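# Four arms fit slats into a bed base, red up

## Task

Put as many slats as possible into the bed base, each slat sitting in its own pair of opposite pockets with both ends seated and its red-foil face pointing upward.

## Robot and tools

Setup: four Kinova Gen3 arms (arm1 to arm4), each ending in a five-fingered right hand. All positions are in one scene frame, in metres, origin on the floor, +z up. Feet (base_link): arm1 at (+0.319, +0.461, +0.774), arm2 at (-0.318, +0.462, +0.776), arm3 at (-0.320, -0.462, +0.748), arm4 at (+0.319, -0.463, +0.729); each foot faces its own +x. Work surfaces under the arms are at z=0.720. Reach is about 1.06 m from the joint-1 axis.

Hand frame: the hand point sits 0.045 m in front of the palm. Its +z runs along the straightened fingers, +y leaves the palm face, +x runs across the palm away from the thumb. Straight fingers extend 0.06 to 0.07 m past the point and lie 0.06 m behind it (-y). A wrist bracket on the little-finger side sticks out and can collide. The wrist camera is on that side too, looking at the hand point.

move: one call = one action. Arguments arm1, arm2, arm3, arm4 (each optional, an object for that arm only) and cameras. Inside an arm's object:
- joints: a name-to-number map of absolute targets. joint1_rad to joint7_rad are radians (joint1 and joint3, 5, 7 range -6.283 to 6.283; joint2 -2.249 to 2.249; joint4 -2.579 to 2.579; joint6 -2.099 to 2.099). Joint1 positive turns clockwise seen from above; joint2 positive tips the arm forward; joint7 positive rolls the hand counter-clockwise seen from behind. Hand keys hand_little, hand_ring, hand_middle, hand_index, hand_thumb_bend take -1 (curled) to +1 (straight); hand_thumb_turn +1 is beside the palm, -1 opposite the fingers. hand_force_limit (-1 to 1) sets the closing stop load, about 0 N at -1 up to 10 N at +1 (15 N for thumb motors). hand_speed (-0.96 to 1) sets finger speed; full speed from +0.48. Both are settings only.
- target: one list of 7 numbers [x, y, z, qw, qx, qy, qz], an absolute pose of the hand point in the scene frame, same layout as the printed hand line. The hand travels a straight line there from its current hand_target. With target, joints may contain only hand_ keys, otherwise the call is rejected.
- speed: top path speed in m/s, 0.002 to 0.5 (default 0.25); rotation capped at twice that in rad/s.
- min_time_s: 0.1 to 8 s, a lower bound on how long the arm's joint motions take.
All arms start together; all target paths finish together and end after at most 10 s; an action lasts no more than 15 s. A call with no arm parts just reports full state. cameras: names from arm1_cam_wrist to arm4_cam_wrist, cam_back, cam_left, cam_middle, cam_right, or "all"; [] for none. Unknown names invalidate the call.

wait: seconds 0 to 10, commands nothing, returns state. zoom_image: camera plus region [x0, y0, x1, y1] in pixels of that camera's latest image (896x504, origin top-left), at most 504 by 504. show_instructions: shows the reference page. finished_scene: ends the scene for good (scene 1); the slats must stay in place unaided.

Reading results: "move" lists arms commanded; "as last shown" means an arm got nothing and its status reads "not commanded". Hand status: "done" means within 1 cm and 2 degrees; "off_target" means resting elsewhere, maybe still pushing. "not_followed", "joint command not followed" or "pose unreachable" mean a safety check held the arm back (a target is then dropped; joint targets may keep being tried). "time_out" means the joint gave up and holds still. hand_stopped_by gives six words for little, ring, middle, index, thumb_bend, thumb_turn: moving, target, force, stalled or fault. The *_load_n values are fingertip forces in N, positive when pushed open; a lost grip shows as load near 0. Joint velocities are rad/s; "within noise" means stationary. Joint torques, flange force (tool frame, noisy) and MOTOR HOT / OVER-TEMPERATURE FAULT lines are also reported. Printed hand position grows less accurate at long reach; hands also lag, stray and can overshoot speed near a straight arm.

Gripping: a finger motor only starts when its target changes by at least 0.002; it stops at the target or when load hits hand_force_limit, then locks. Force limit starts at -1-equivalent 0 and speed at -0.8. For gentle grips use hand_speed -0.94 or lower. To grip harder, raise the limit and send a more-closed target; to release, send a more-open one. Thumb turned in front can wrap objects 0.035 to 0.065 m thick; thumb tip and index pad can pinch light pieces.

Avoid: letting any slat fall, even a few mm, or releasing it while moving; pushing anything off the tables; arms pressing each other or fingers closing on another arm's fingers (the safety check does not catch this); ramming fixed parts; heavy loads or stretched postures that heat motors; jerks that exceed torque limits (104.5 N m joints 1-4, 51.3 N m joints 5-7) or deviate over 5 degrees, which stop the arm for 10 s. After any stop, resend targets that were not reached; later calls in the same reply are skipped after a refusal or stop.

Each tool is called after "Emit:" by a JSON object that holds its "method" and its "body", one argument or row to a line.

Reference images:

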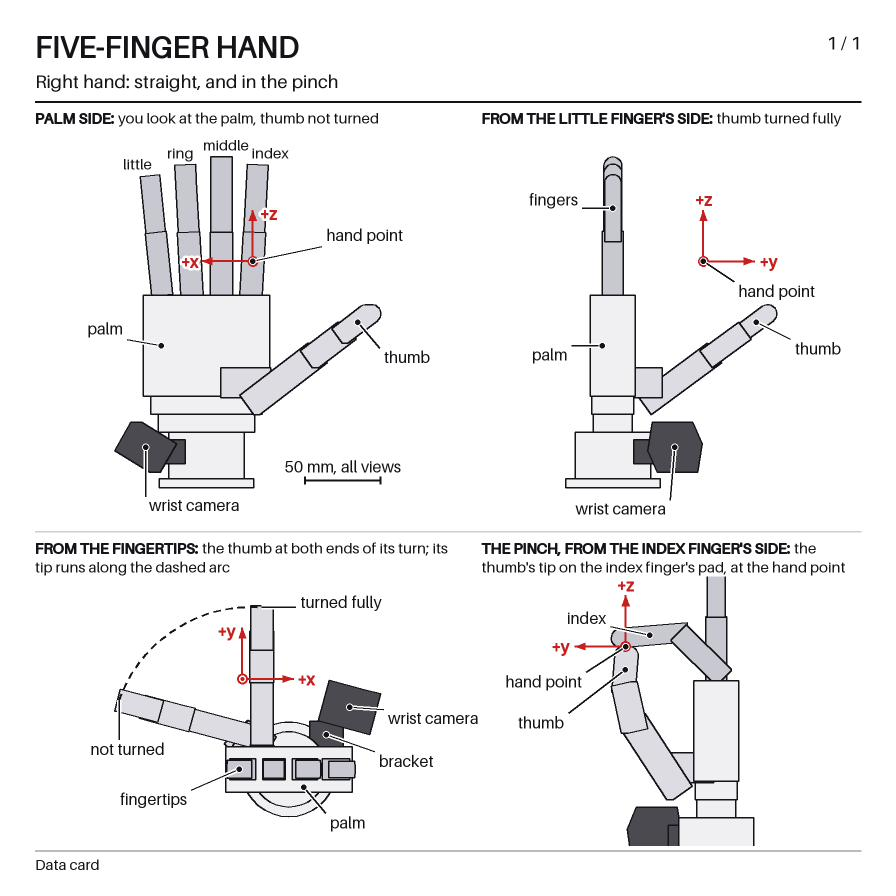

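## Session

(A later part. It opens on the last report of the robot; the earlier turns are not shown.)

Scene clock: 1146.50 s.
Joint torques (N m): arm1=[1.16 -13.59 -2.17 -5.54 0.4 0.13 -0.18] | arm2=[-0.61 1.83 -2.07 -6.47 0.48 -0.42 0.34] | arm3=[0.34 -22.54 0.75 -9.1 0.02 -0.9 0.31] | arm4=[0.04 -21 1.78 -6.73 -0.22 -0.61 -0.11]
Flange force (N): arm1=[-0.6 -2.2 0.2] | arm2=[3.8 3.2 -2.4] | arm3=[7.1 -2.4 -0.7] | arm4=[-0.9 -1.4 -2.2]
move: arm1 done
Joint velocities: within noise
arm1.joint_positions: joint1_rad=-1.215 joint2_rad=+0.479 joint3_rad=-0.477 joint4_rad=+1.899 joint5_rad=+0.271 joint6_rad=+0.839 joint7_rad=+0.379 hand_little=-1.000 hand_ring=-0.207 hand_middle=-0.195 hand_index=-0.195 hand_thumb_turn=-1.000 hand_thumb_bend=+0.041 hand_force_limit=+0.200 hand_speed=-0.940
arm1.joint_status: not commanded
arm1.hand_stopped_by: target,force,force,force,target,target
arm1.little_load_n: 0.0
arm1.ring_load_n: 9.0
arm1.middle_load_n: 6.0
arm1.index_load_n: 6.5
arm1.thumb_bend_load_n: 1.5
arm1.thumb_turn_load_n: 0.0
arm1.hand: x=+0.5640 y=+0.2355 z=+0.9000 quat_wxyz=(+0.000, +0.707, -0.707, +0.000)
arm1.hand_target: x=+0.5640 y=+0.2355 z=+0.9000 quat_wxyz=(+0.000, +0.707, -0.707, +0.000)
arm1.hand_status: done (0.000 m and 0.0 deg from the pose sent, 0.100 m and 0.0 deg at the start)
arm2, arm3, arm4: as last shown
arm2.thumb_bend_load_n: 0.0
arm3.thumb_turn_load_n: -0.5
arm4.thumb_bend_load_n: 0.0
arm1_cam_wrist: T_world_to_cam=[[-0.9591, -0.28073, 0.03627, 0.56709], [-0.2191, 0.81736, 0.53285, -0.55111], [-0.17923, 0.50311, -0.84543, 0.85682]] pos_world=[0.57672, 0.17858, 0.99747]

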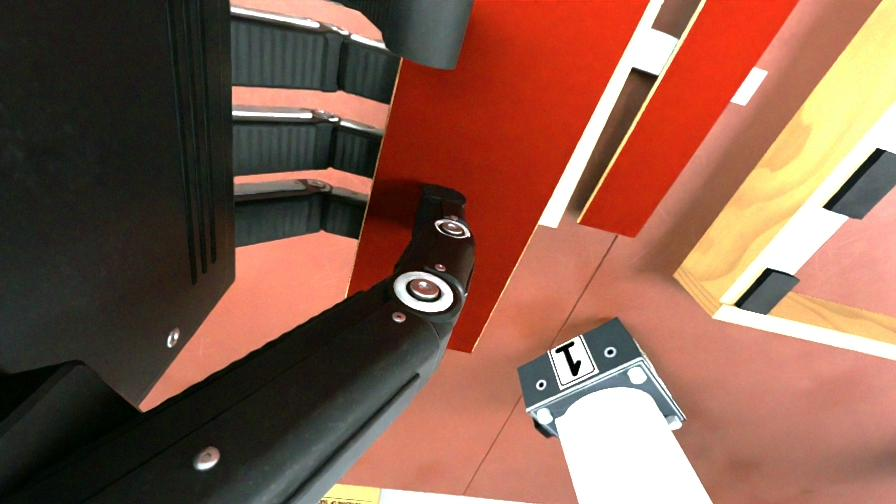

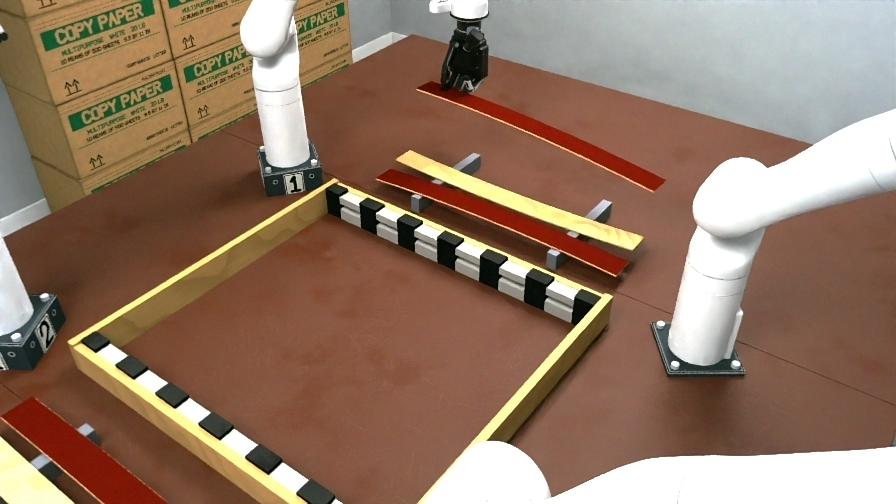

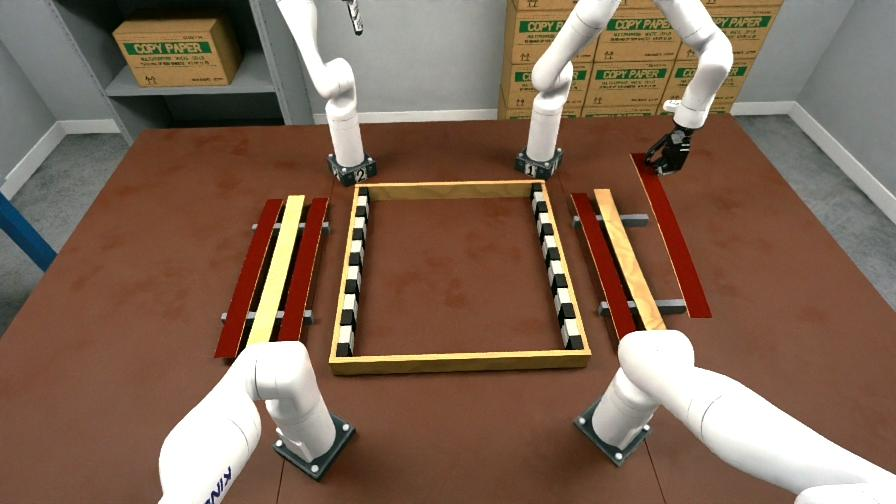

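Emit:
{"method": "move", "body": {
  "arm1": {"target": [0.21, -0.045, 0.95, 0.0, 0.0, 1.0, 0.0], "speed": 0.15},
  "cameras": ["arm1_cam_wrist", "cam_left", "cam_middle", "cam_right", "cam_back"]
}}

Scene clock: 1208.93 s.
Joint torques (N m): arm1=[0.93 -20.34 -0.43 -7.39 0.4 0.15 -0.18] | arm2=[-0.61 1.81 -2.07 -6.5 0.48 -0.42 0.32] | arm3=[0.3 -22.57 0.67 -8.98 0 -0.86 0.22] | arm4=[0.06 -21.02 1.75 -6.74 -0.22 -0.63 -0.11]
Flange force (N): arm1=[-1.4 -0.6 -0.9] | arm2=[3.9 3.2 -2.3] | arm3=[6.6 -2.3 -0.5] | arm4=[-0.9 -1.4 -2.2]
move: arm1 done
Joint velocities: within noise
arm1.joint_positions: joint1_rad=-0.449 joint2_rad=+0.765 joint3_rad=+0.013 joint4_rad=+1.127 joint5_rad=-0.005 joint6_rad=+1.265 joint7_rad=+0.200 hand_little=-1.000 hand_ring=-0.207 hand_middle=-0.195 hand_index=-0.195 hand_thumb_turn=-1.000 hand_thumb_bend=+0.041 hand_force_limit=+0.200 hand_speed=-0.940
arm1.joint_status: not commanded
arm1.hand_stopped_by: target,force,force,force,target,target
arm1.little_load_n: 0.0
arm1.ring_load_n: 8.5
arm1.middle_load_n: 6.0
arm1.index_load_n: 6.5
arm1.thumb_bend_load_n: 2.0
arm1.thumb_turn_load_n: 0.0
arm1.hand: x=+0.2100 y=-0.0450 z=+0.9500 quat_wxyz=(+0.000, +0.000, -1.000, +0.000)
arm1.hand_target: x=+0.2100 y=-0.0450 z=+0.9500 quat_wxyz=(+0.000, +0.000, -1.000, +0.000)
arm1.hand_status: done (0.000 m and 0.0 deg from the pose sent, 0.454 m and 90.0 deg at the start)
arm2, arm3, arm4: as last shown
arm3.thumb_turn_load_n: 0.0
pictures: arm1_cam_wrist, cam_back, cam_left, cam_middle, cam_right
arm1_cam_wrist: T_world_to_cam=[[-0.28075, 0.9591, 0.03629, 0.06033], [0.81742, 0.21912, 0.53273, -0.67051], [0.50299, 0.17923, -0.8455, 0.81899]] pos_world=[0.15308, -0.05772, 1.04747]

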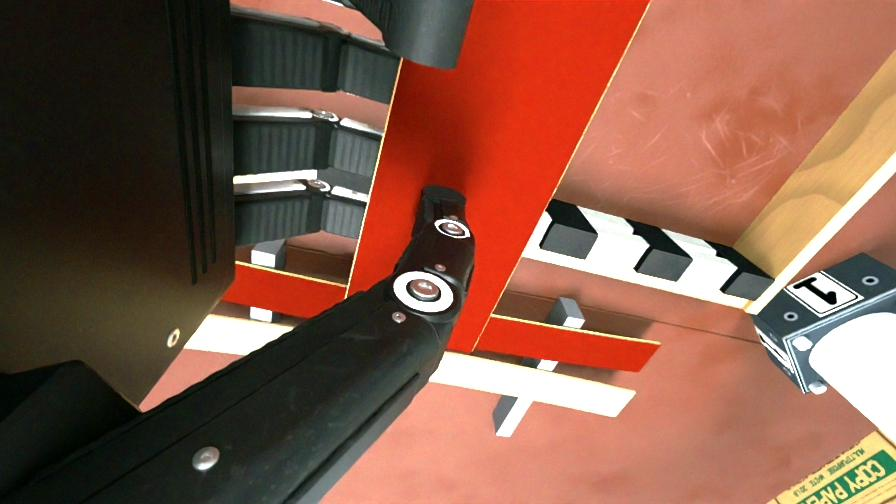

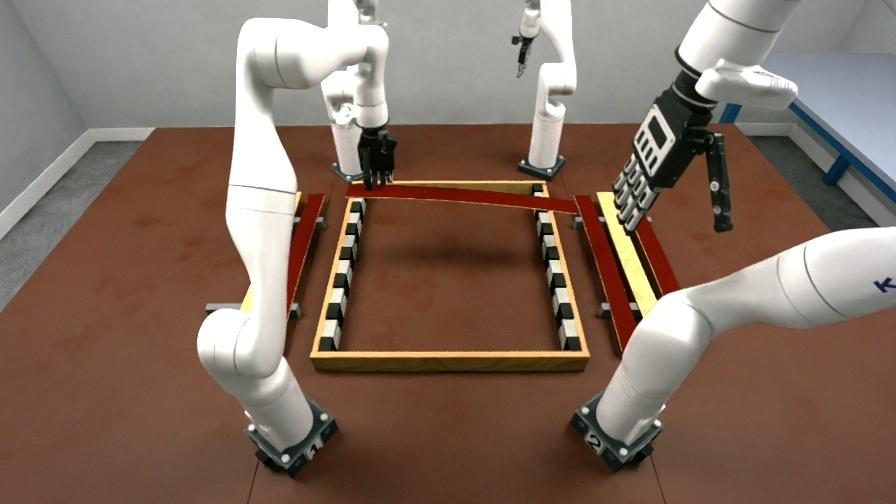

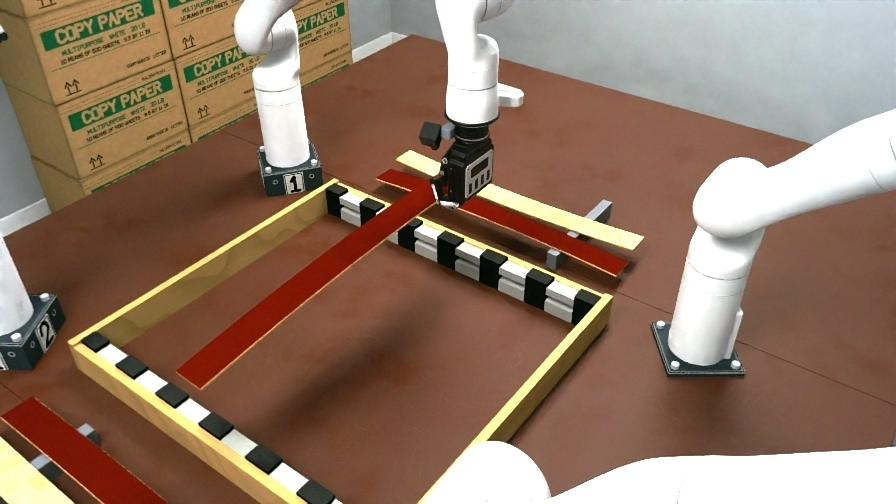

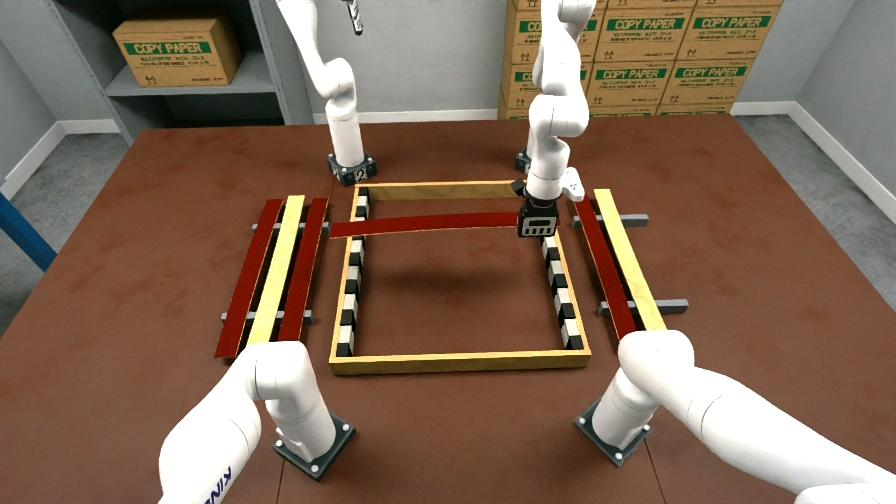

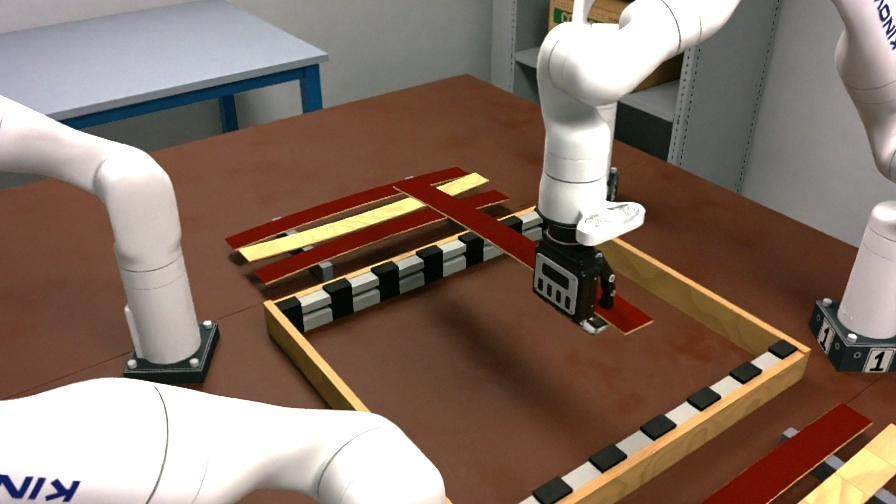

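Emit:
{"method": "zoom_image", "body": {
  "camera": "cam_right",
  "region": [370, 160, 560, 290]
}}

Emit:
{"method": "zoom_image", "body": {
  "camera": "cam_left",
  "region": [160, 300, 340, 400]
}}

Emit:
{"method": "zoom_image", "body": {
  "camera": "cam_middle",
  "region": [310, 180, 460, 270]
}}

Emit:
{"method": "zoom_image", "body": {
  "camera": "cam_back",
  "region": [480, 160, 620, 240]
}}

Emit:
{"method": "zoom_image", "body": {
  "camera": "cam_left",
  "region": [340, 100, 520, 250]
}}

Scaled by 2.653 from the camera's image (finer frame: 1280x720).

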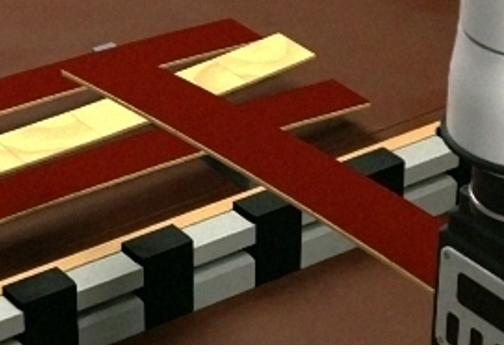

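Scaled by 2.800 from the camera's image (finer frame: 1280x720).

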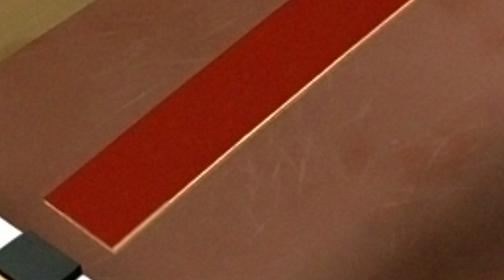

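Scaled by 3.360 from the camera's image (finer frame: 1280x720).

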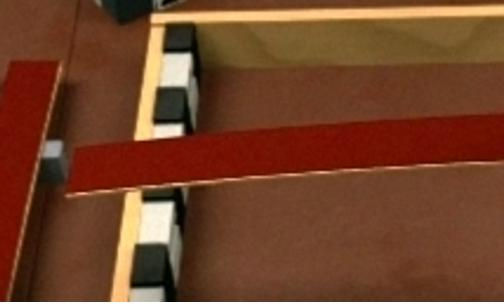

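Scaled by 3.600 from the camera's image (finer frame: 1280x720).

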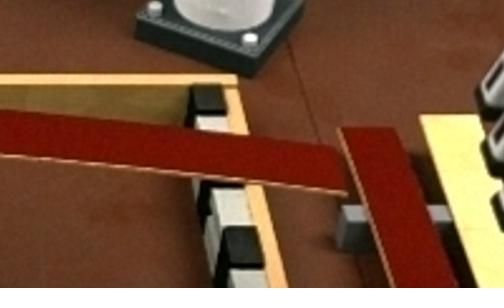

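Scaled by 2.800 from the camera's image (finer frame: 1280x720).

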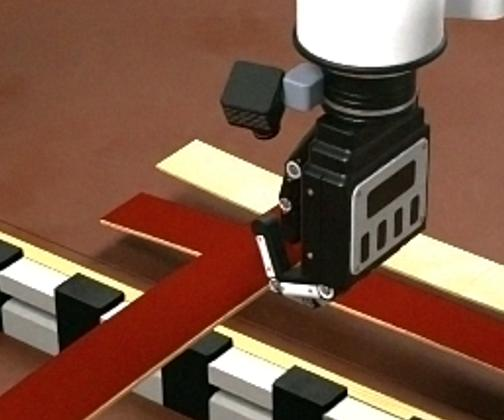

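Emit:
{"method": "move", "body": {
  "arm1": {"target": [0.21, -0.045, 0.95, -0.0436, 0.0, 0.99905, 0.0], "speed": 0.1},
  "arm2": {"target": [-0.25, 0.14, 1.06, 0.0, 0.99905, 0.0, 0.0436], "speed": 0.25, "joints": {"hand_little": -1, "hand_index": 0.0, "hand_middle": 0.0, "hand_ring": 0.0, "hand_thumb_turn": -1}},
  "cameras": ["arm2_cam_wrist", "cam_left", "cam_middle", "cam_right", "cam_back"]
}}

Scene clock: 1283.23 s.
Joint torques (N m): arm1=[0.97 -20.09 -0.03 -7.4 0.63 0.13 -0.17] | arm2=[-0.69 -1.88 -3.15 -7.07 0.46 -0.16 0.34] | arm3=[0.29 -22.56 0.72 -9.01 -0.02 -0.91 0.18] | arm4=[0.06 -21.03 1.77 -6.76 -0.2 -0.63 -0.07]
Flange force (N): arm1=[-1.4 -0.3 -1.0] | arm2=[-0.9 10.8 1.5] | arm3=[6.5 -2.5 -0.6] | arm4=[-0.8 -1.3 -2.2]
move: arm1 done; arm2 done
Joint velocities: within noise
arm1.joint_positions: joint1_rad=-0.516 joint2_rad=+0.749 joint3_rad=+0.052 joint4_rad=+1.155 joint5_rad=+0.058 joint6_rad=+1.240 joint7_rad=+0.143 hand_little=-1.000 hand_ring=-0.207 hand_middle=-0.195 hand_index=-0.195 hand_thumb_turn=-1.000 hand_thumb_bend=+0.041 hand_force_limit=+0.200 hand_speed=-0.940
arm1.joint_status: not commanded
arm1.hand_stopped_by: target,force,force,force,target,target
arm1.little_load_n: 0.0
arm1.ring_load_n: 8.5
arm1.middle_load_n: 6.0
arm1.index_load_n: 6.5
arm1.thumb_bend_load_n: 2.0
arm1.thumb_turn_load_n: 0.0
arm1.hand: x=+0.2100 y=-0.0450 z=+0.9500 quat_wxyz=(+0.044, +0.000, -0.999, +0.000)
arm1.hand_target: x=+0.2100 y=-0.0450 z=+0.9500 quat_wxyz=(+0.044, +0.000, -0.999, +0.000)
arm1.hand_status: done (0.000 m and 0.0 deg from the pose sent, 0.000 m and 5.0 deg at the start)
arm2.joint_positions: joint1_rad=-0.791 joint2_rad=-0.156 joint3_rad=+0.878 joint4_rad=+1.974 joint5_rad=+0.052 joint6_rad=+1.232 joint7_rad=+2.628 hand_little=-1.000 hand_ring=+0.000 hand_middle=+0.000 hand_index=+0.000 hand_thumb_turn=-1.000 hand_thumb_bend=+1.000 hand_force_limit=+0.000 hand_speed=-0.800
arm2.joint_status: all done
arm2.hand_stopped_by: target,target,target,target,target,target
arm2.little_load_n: 0.0
arm2.ring_load_n: 0.0
arm2.middle_load_n: 0.0
arm2.index_load_n: 0.0
arm2.thumb_bend_load_n: -0.5
arm2.thumb_turn_load_n: 0.0
arm2.hand: x=-0.2500 y=+0.1400 z=+1.0600 quat_wxyz=(+0.000, +0.999, +0.000, +0.044)
arm2.hand_target: x=-0.2500 y=+0.1400 z=+1.0600 quat_wxyz=(+0.000, +0.999, +0.000, +0.044)
arm2.hand_status: done (0.000 m and 0.0 deg from the pose sent, 0.351 m and 88.8 deg at the start)
arm3, arm4: as last shown
arm3.thumb_bend_load_n: -0.5
pictures: arm2_cam_wrist, cam_back, cam_left, cam_middle, cam_right
arm2_cam_wrist: T_world_to_cam=[[0.21729, -0.97595, 0.01743, 0.1742], [-0.86358, -0.18389, 0.46949, -0.69234], [-0.45499, -0.11707, -0.88277, 0.95433]] pos_world=[-0.20153, 0.15441, 1.16446]

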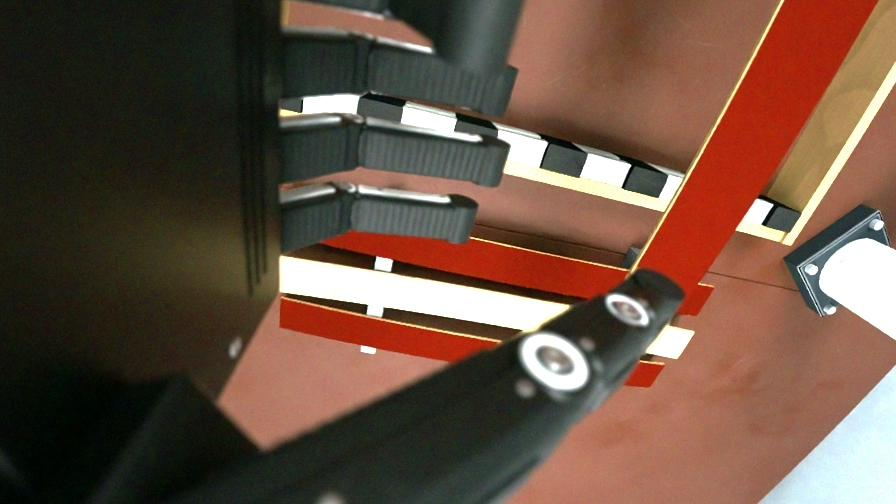

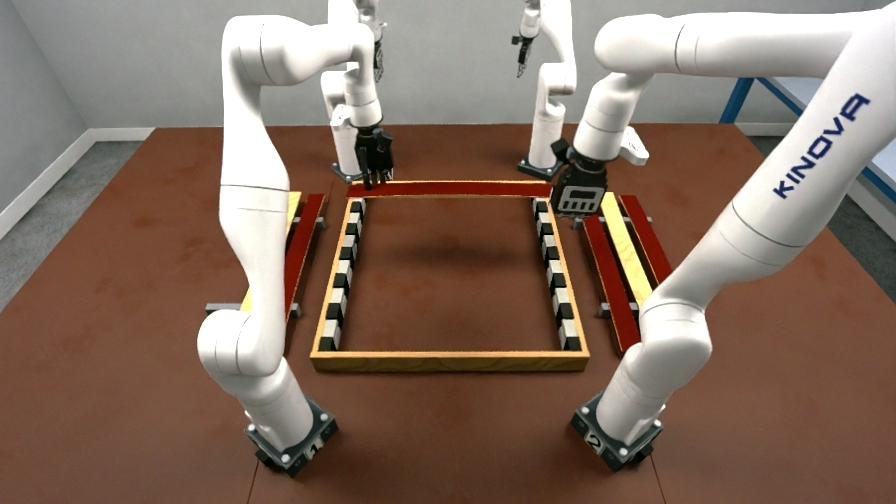

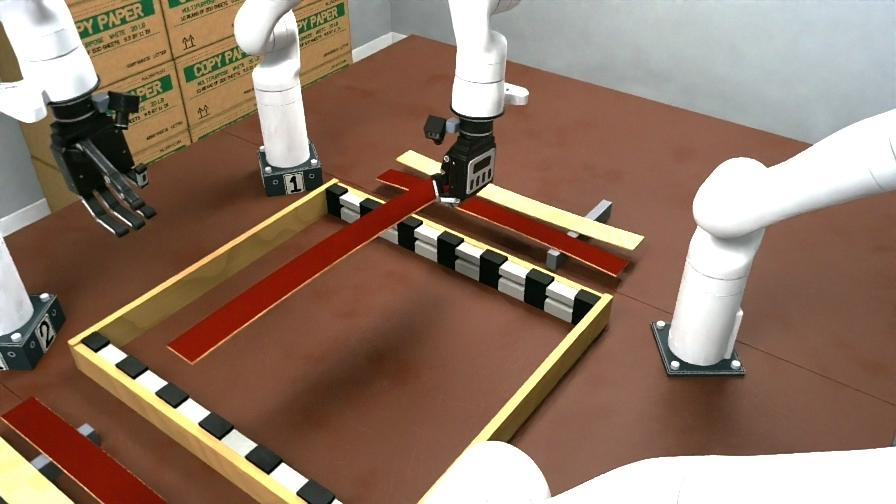

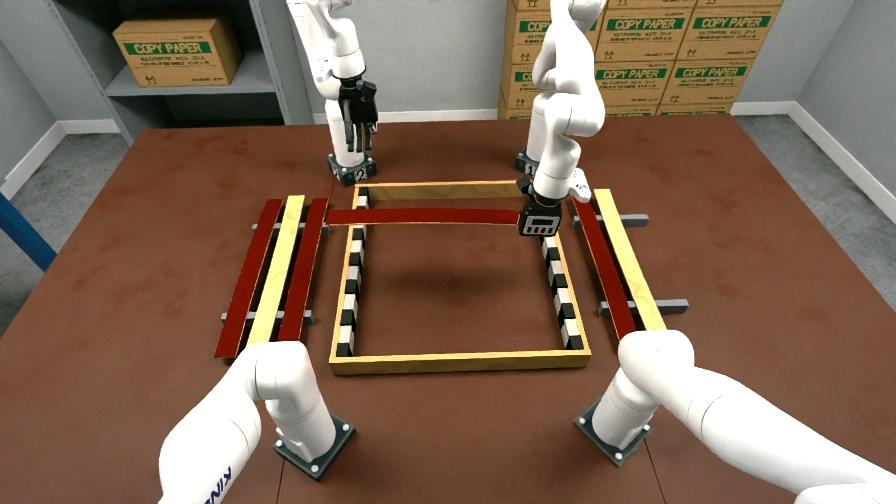

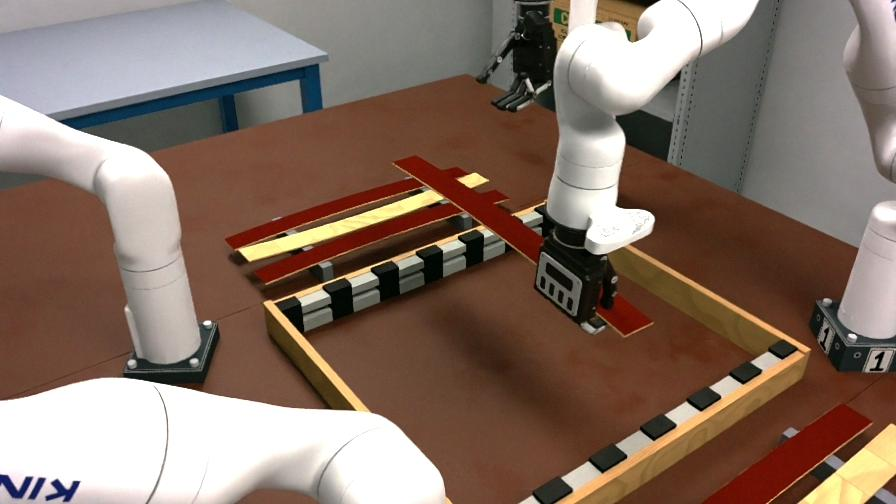

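Emit:
{"method": "zoom_image", "body": {
  "camera": "cam_left",
  "region": [50, 90, 210, 370]
}}

Emit:
{"method": "zoom_image", "body": {
  "camera": "cam_right",
  "region": [380, 60, 560, 230]
}}

Emit:
{"method": "zoom_image", "body": {
  "camera": "cam_middle",
  "region": [310, 60, 430, 240]
}}

Scaled by 1.800 from the camera's image (finer frame: 1280x720).

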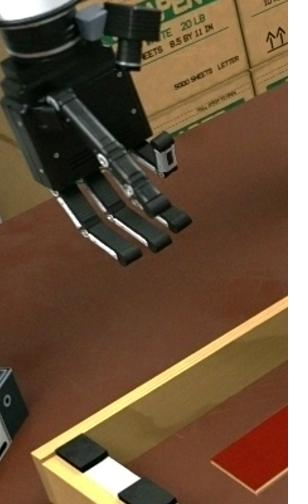

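Scaled by 2.800 from the camera's image (finer frame: 1280x720).

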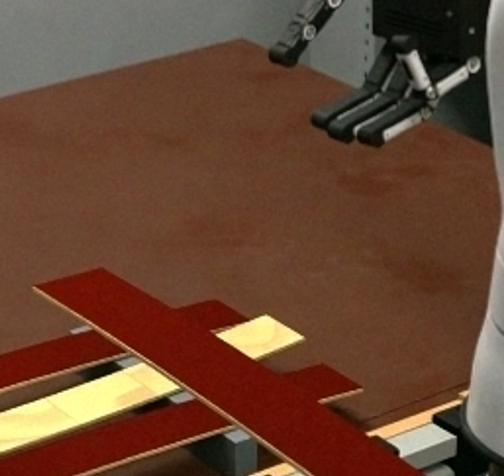

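Scaled by 2.800 from the camera's image (finer frame: 1280x720).

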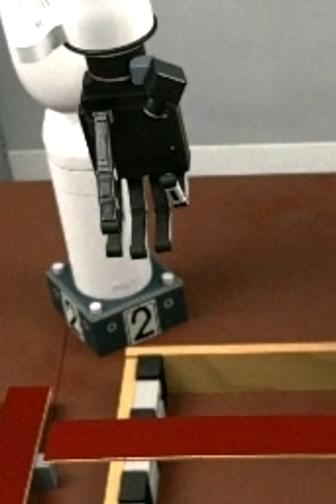

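Emit:
{"method": "move", "body": {
  "arm1": {"target": [0.21, -0.045, 0.95, -0.0436, -0.0262, 0.9987, -0.0011], "speed": 0.1},
  "arm2": {"target": [-0.254, 0.03, 0.958, 0.0, 0.99905, 0.0, 0.0436], "speed": 0.1},
  "cameras": ["arm2_cam_wrist", "cam_middle", "cam_right"]
}}

Emit:
{"method": "zoom_image", "body": {
  "camera": "cam_right",
  "region": [370, 80, 550, 230]
}}

Emit:
{"method": "zoom_image", "body": {
  "camera": "cam_middle",
  "region": [300, 120, 420, 250]
}}

Scene clock: 1355.07 s.
Joint torques (N m): arm1=[0.97 -20.12 -0.14 -7.41 0.63 0.11 -0.17] | arm2=[-0.76 -10.11 0.36 -5.65 0.41 -0.05 0.32] | arm3=[0.16 -22.44 0.74 -9.04 0.02 -0.86 0.18] | arm4=[0.04 -21.02 1.78 -6.72 -0.21 -0.64 -0.09]
Flange force (N): arm1=[-1.4 -0.5 -1.0] | arm2=[-0.3 1.0 -3.0] | arm3=[6.8 -2.9 -0.8] | arm4=[-1.0 -1.4 -2.2]
move: arm1 done; arm2 done
Joint velocities: within noise
arm1.joint_positions: joint1_rad=-0.515 joint2_rad=+0.748 joint3_rad=+0.039 joint4_rad=+1.157 joint5_rad=+0.066 joint6_rad=+1.236 joint7_rad=+0.184 hand_little=-1.000 hand_ring=-0.207 hand_middle=-0.195 hand_index=-0.195 hand_thumb_turn=-1.000 hand_thumb_bend=+0.041 hand_force_limit=+0.200 hand_speed=-0.940
arm1.joint_status: not commanded
arm1.hand_stopped_by: target,force,force,force,target,target
arm1.little_load_n: 0.0
arm1.ring_load_n: 9.0
arm1.middle_load_n: 6.0
arm1.index_load_n: 6.5
arm1.thumb_bend_load_n: 1.5
arm1.thumb_turn_load_n: 0.5
arm1.hand: x=+0.2100 y=-0.0450 z=+0.9500 quat_wxyz=(+0.044, +0.026, -0.999, +0.001)
arm1.hand_target: x=+0.2100 y=-0.0450 z=+0.9500 quat_wxyz=(+0.044, +0.026, -0.999, +0.001)
arm1.hand_status: done (0.000 m and 0.0 deg from the pose sent, 0.000 m and 3.0 deg at the start)
arm2.joint_positions: joint1_rad=-0.364 joint2_rad=+0.428 joint3_rad=+0.954 joint4_rad=+1.918 joint5_rad=-0.503 joint6_rad=+1.025 joint7_rad=+3.383 hand_little=-1.000 hand_ring=+0.000 hand_middle=+0.000 hand_index=+0.000 hand_thumb_turn=-1.000 hand_thumb_bend=+1.000 hand_force_limit=+0.000 hand_speed=-0.800
arm2.joint_status: not commanded
arm2.hand_stopped_by: target,target,target,target,target,target
arm2.little_load_n: 0.0
arm2.ring_load_n: 0.0
arm2.middle_load_n: 0.0
arm2.index_load_n: 0.0
arm2.thumb_bend_load_n: 0.0
arm2.thumb_turn_load_n: 0.0
arm2.hand: x=-0.2540 y=+0.0300 z=+0.9580 quat_wxyz=(+0.000, +0.999, +0.000, +0.044)
arm2.hand_target: x=-0.2540 y=+0.0300 z=+0.9580 quat_wxyz=(+0.000, +0.999, +0.000, +0.044)
arm2.hand_status: done (0.000 m and 0.0 deg from the pose sent, 0.150 m and 0.0 deg at the start)
arm3, arm4: as last shown
arm3.middle_load_n: 0.5
arm3.thumb_bend_load_n: 0.0
arm2_cam_wrist: T_world_to_cam=[[0.21727, -0.97596, 0.01744, 0.06948], [-0.86358, -0.18387, 0.46948, -0.66809], [-0.45499, -0.11707, -0.88277, 0.8495]] pos_world=[-0.20553, 0.04441, 1.06236]

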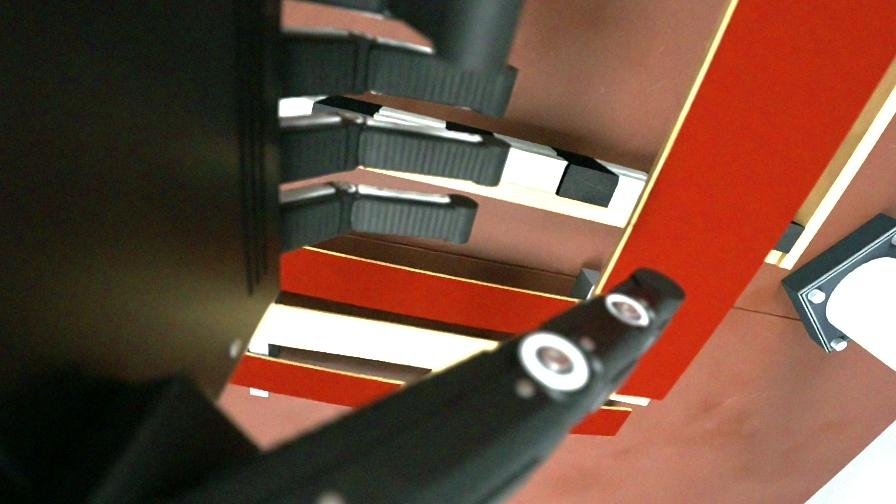

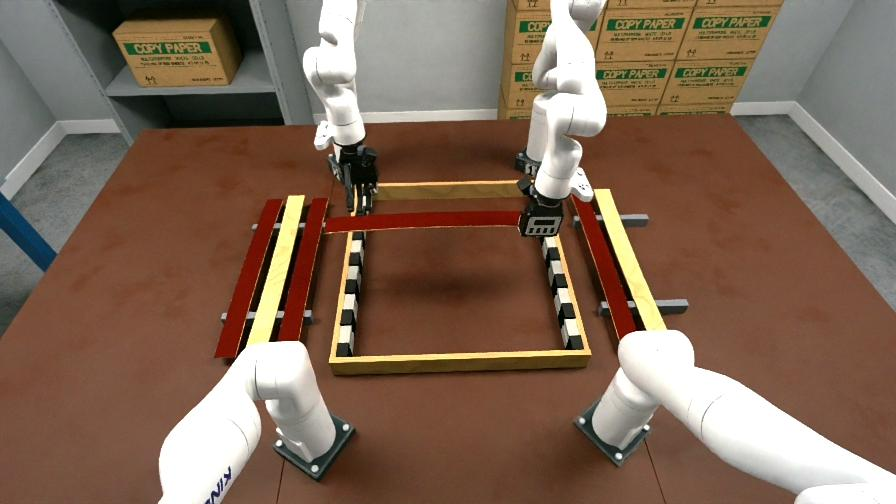

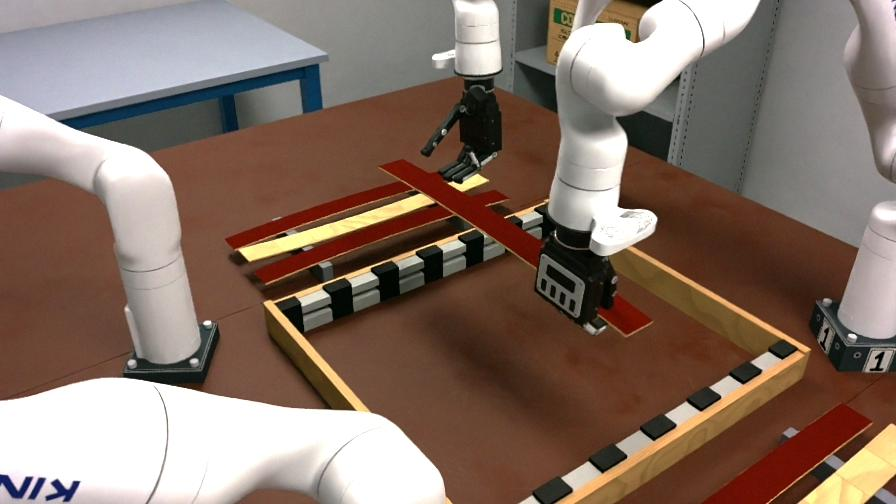

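Scaled by 2.800 from the camera's image (finer frame: 1280x720).

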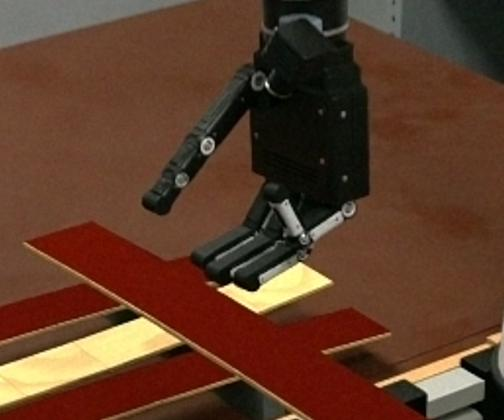

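Scaled by 3.877 from the camera's image (finer frame: 1280x720).

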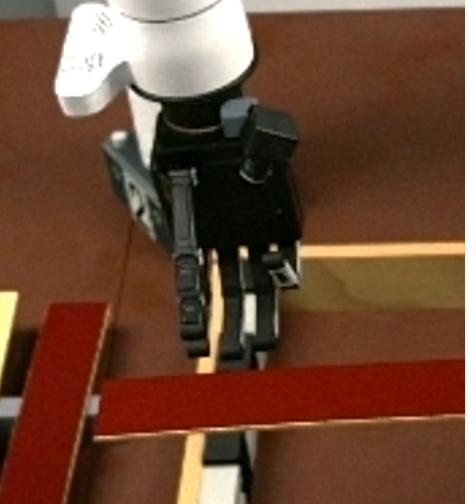

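Emit:
{"method": "move", "body": {
  "arm2": {"target": [-0.254, -0.039, 0.953, 0.0, 0.99905, 0.0, 0.0436], "speed": 0.06},
  "cameras": ["arm2_cam_wrist", "cam_middle", "cam_right"]
}}

Emit:
{"method": "zoom_image", "body": {
  "camera": "cam_right",
  "region": [370, 80, 550, 230]
}}

Emit:
{"method": "zoom_image", "body": {
  "camera": "arm2_cam_wrist",
  "region": [260, 0, 760, 420]
}}

Scene clock: 1376.07 s.
Joint torques (N m): arm1=[1.02 -20.14 -0.07 -7.4 0.65 0.16 -0.2] | arm2=[-0.74 -13.3 1.21 -5.75 0.39 -0.03 0.36] | arm3=[0.24 -22.6 0.72 -9.01 -0.03 -0.86 0.2] | arm4=[0.05 -21.03 1.75 -6.71 -0.19 -0.62 -0.1]
Flange force (N): arm1=[-1.4 -0.5 -0.9] | arm2=[0.0 1.2 -2.7] | arm3=[6.6 -2.6 -0.5] | arm4=[-1.0 -1.3 -2.2]
move: arm2 done
Joint velocities: within noise
arm1, arm3, arm4: as last shown
arm1.joint_positions: joint1_rad=-0.515 joint2_rad=+0.748 joint3_rad=+0.039 joint4_rad=+1.157 joint5_rad=+0.066 joint6_rad=+1.236 joint7_rad=+0.184 hand_little=-1.000 hand_ring=-0.207 hand_middle=-0.194 hand_index=-0.195 hand_thumb_turn=-1.000 hand_thumb_bend=+0.041 hand_force_limit=+0.200 hand_speed=-0.940
arm1.ring_load_n: 8.5
arm1.middle_load_n: 6.5
arm1.index_load_n: 5.5
arm1.thumb_bend_load_n: 2.0
arm1.thumb_turn_load_n: 0.0
arm2.joint_positions: joint1_rad=-0.202 joint2_rad=+0.579 joint3_rad=+0.885 joint4_rad=+1.708 joint5_rad=-0.581 joint6_rad=+1.119 joint7_rad=+3.437 hand_little=-1.000 hand_ring=+0.000 hand_middle=+0.000 hand_index=+0.000 hand_thumb_turn=-1.000 hand_thumb_bend=+1.000 hand_force_limit=+0.000 hand_speed=-0.800
arm2.joint_status: not commanded
arm2.hand_stopped_by: target,target,target,target,target,target
arm2.little_load_n: 0.5
arm2.ring_load_n: 0.0
arm2.middle_load_n: 0.0
arm2.index_load_n: 0.0
arm2.thumb_bend_load_n: 0.0
arm2.thumb_turn_load_n: 0.0
arm2.hand: x=-0.2540 y=-0.0390 z=+0.9530 quat_wxyz=(+0.000, +0.999, +0.000, +0.044)
arm2.hand_target: x=-0.2540 y=-0.0390 z=+0.9530 quat_wxyz=(+0.000, +0.999, +0.000, +0.044)
arm2.hand_status: done (0.000 m and 0.0 deg from the pose sent, 0.069 m and 0.0 deg at the start)
arm3.middle_load_n: 0.0
arm3.thumb_turn_load_n: -0.5
arm2_cam_wrist: T_world_to_cam=[[0.21723, -0.97597, 0.01735, 0.0023], [-0.86359, -0.18387, 0.46947, -0.67841], [-0.45499, -0.11697, -0.88278, 0.83703]] pos_world=[-0.20553, -0.02459, 1.05736]

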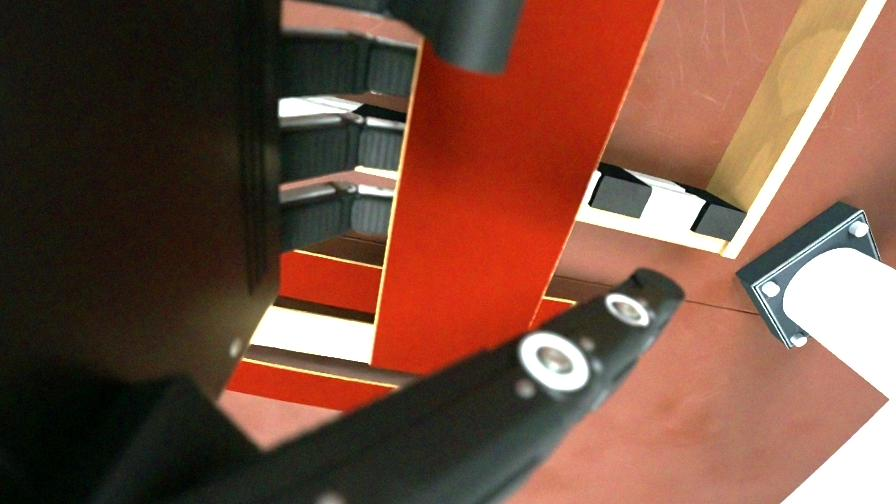

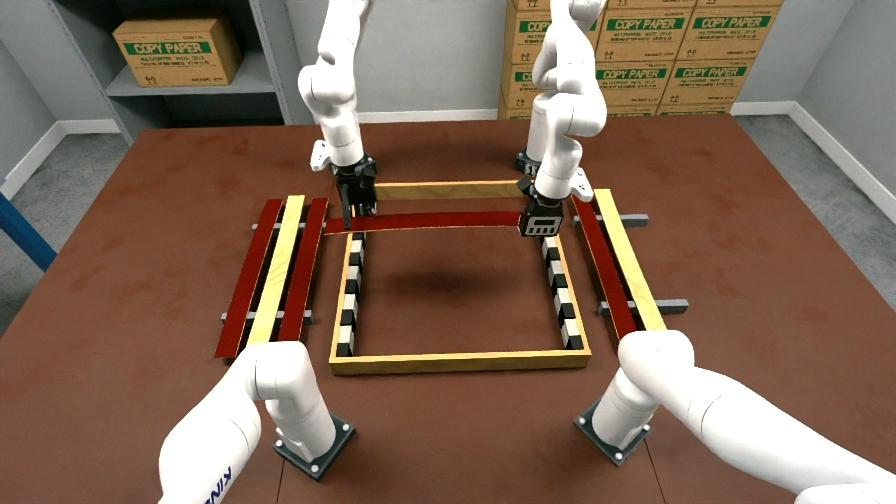

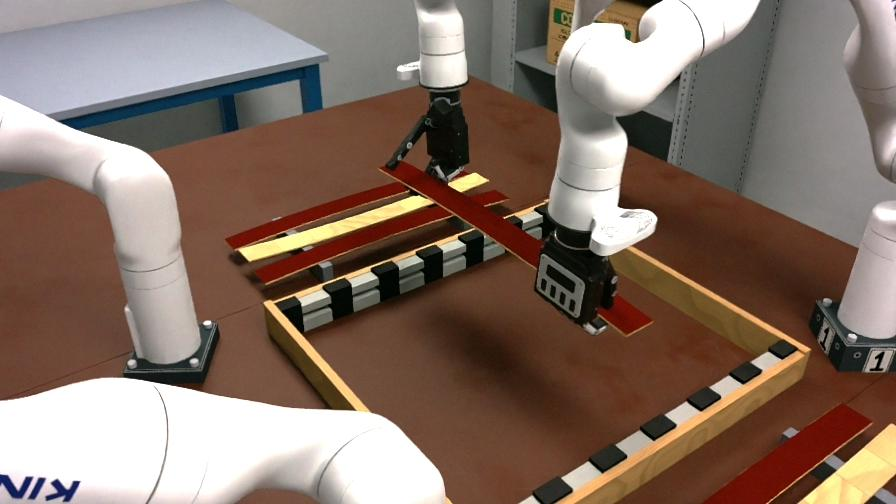

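Scaled by 2.800 from the camera's image (finer frame: 1280x720).

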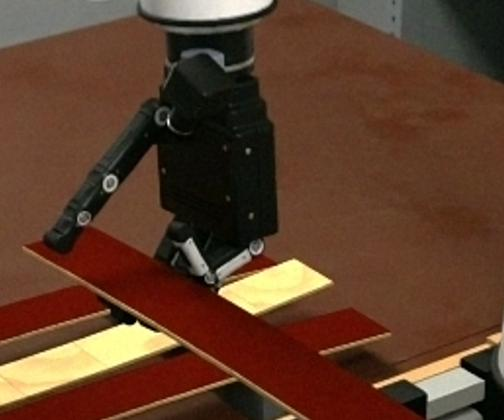

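Scaled by 1.008 from the camera's image (finer frame: 1280x720).

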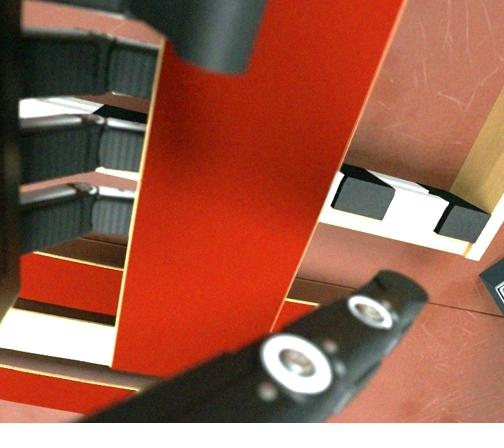

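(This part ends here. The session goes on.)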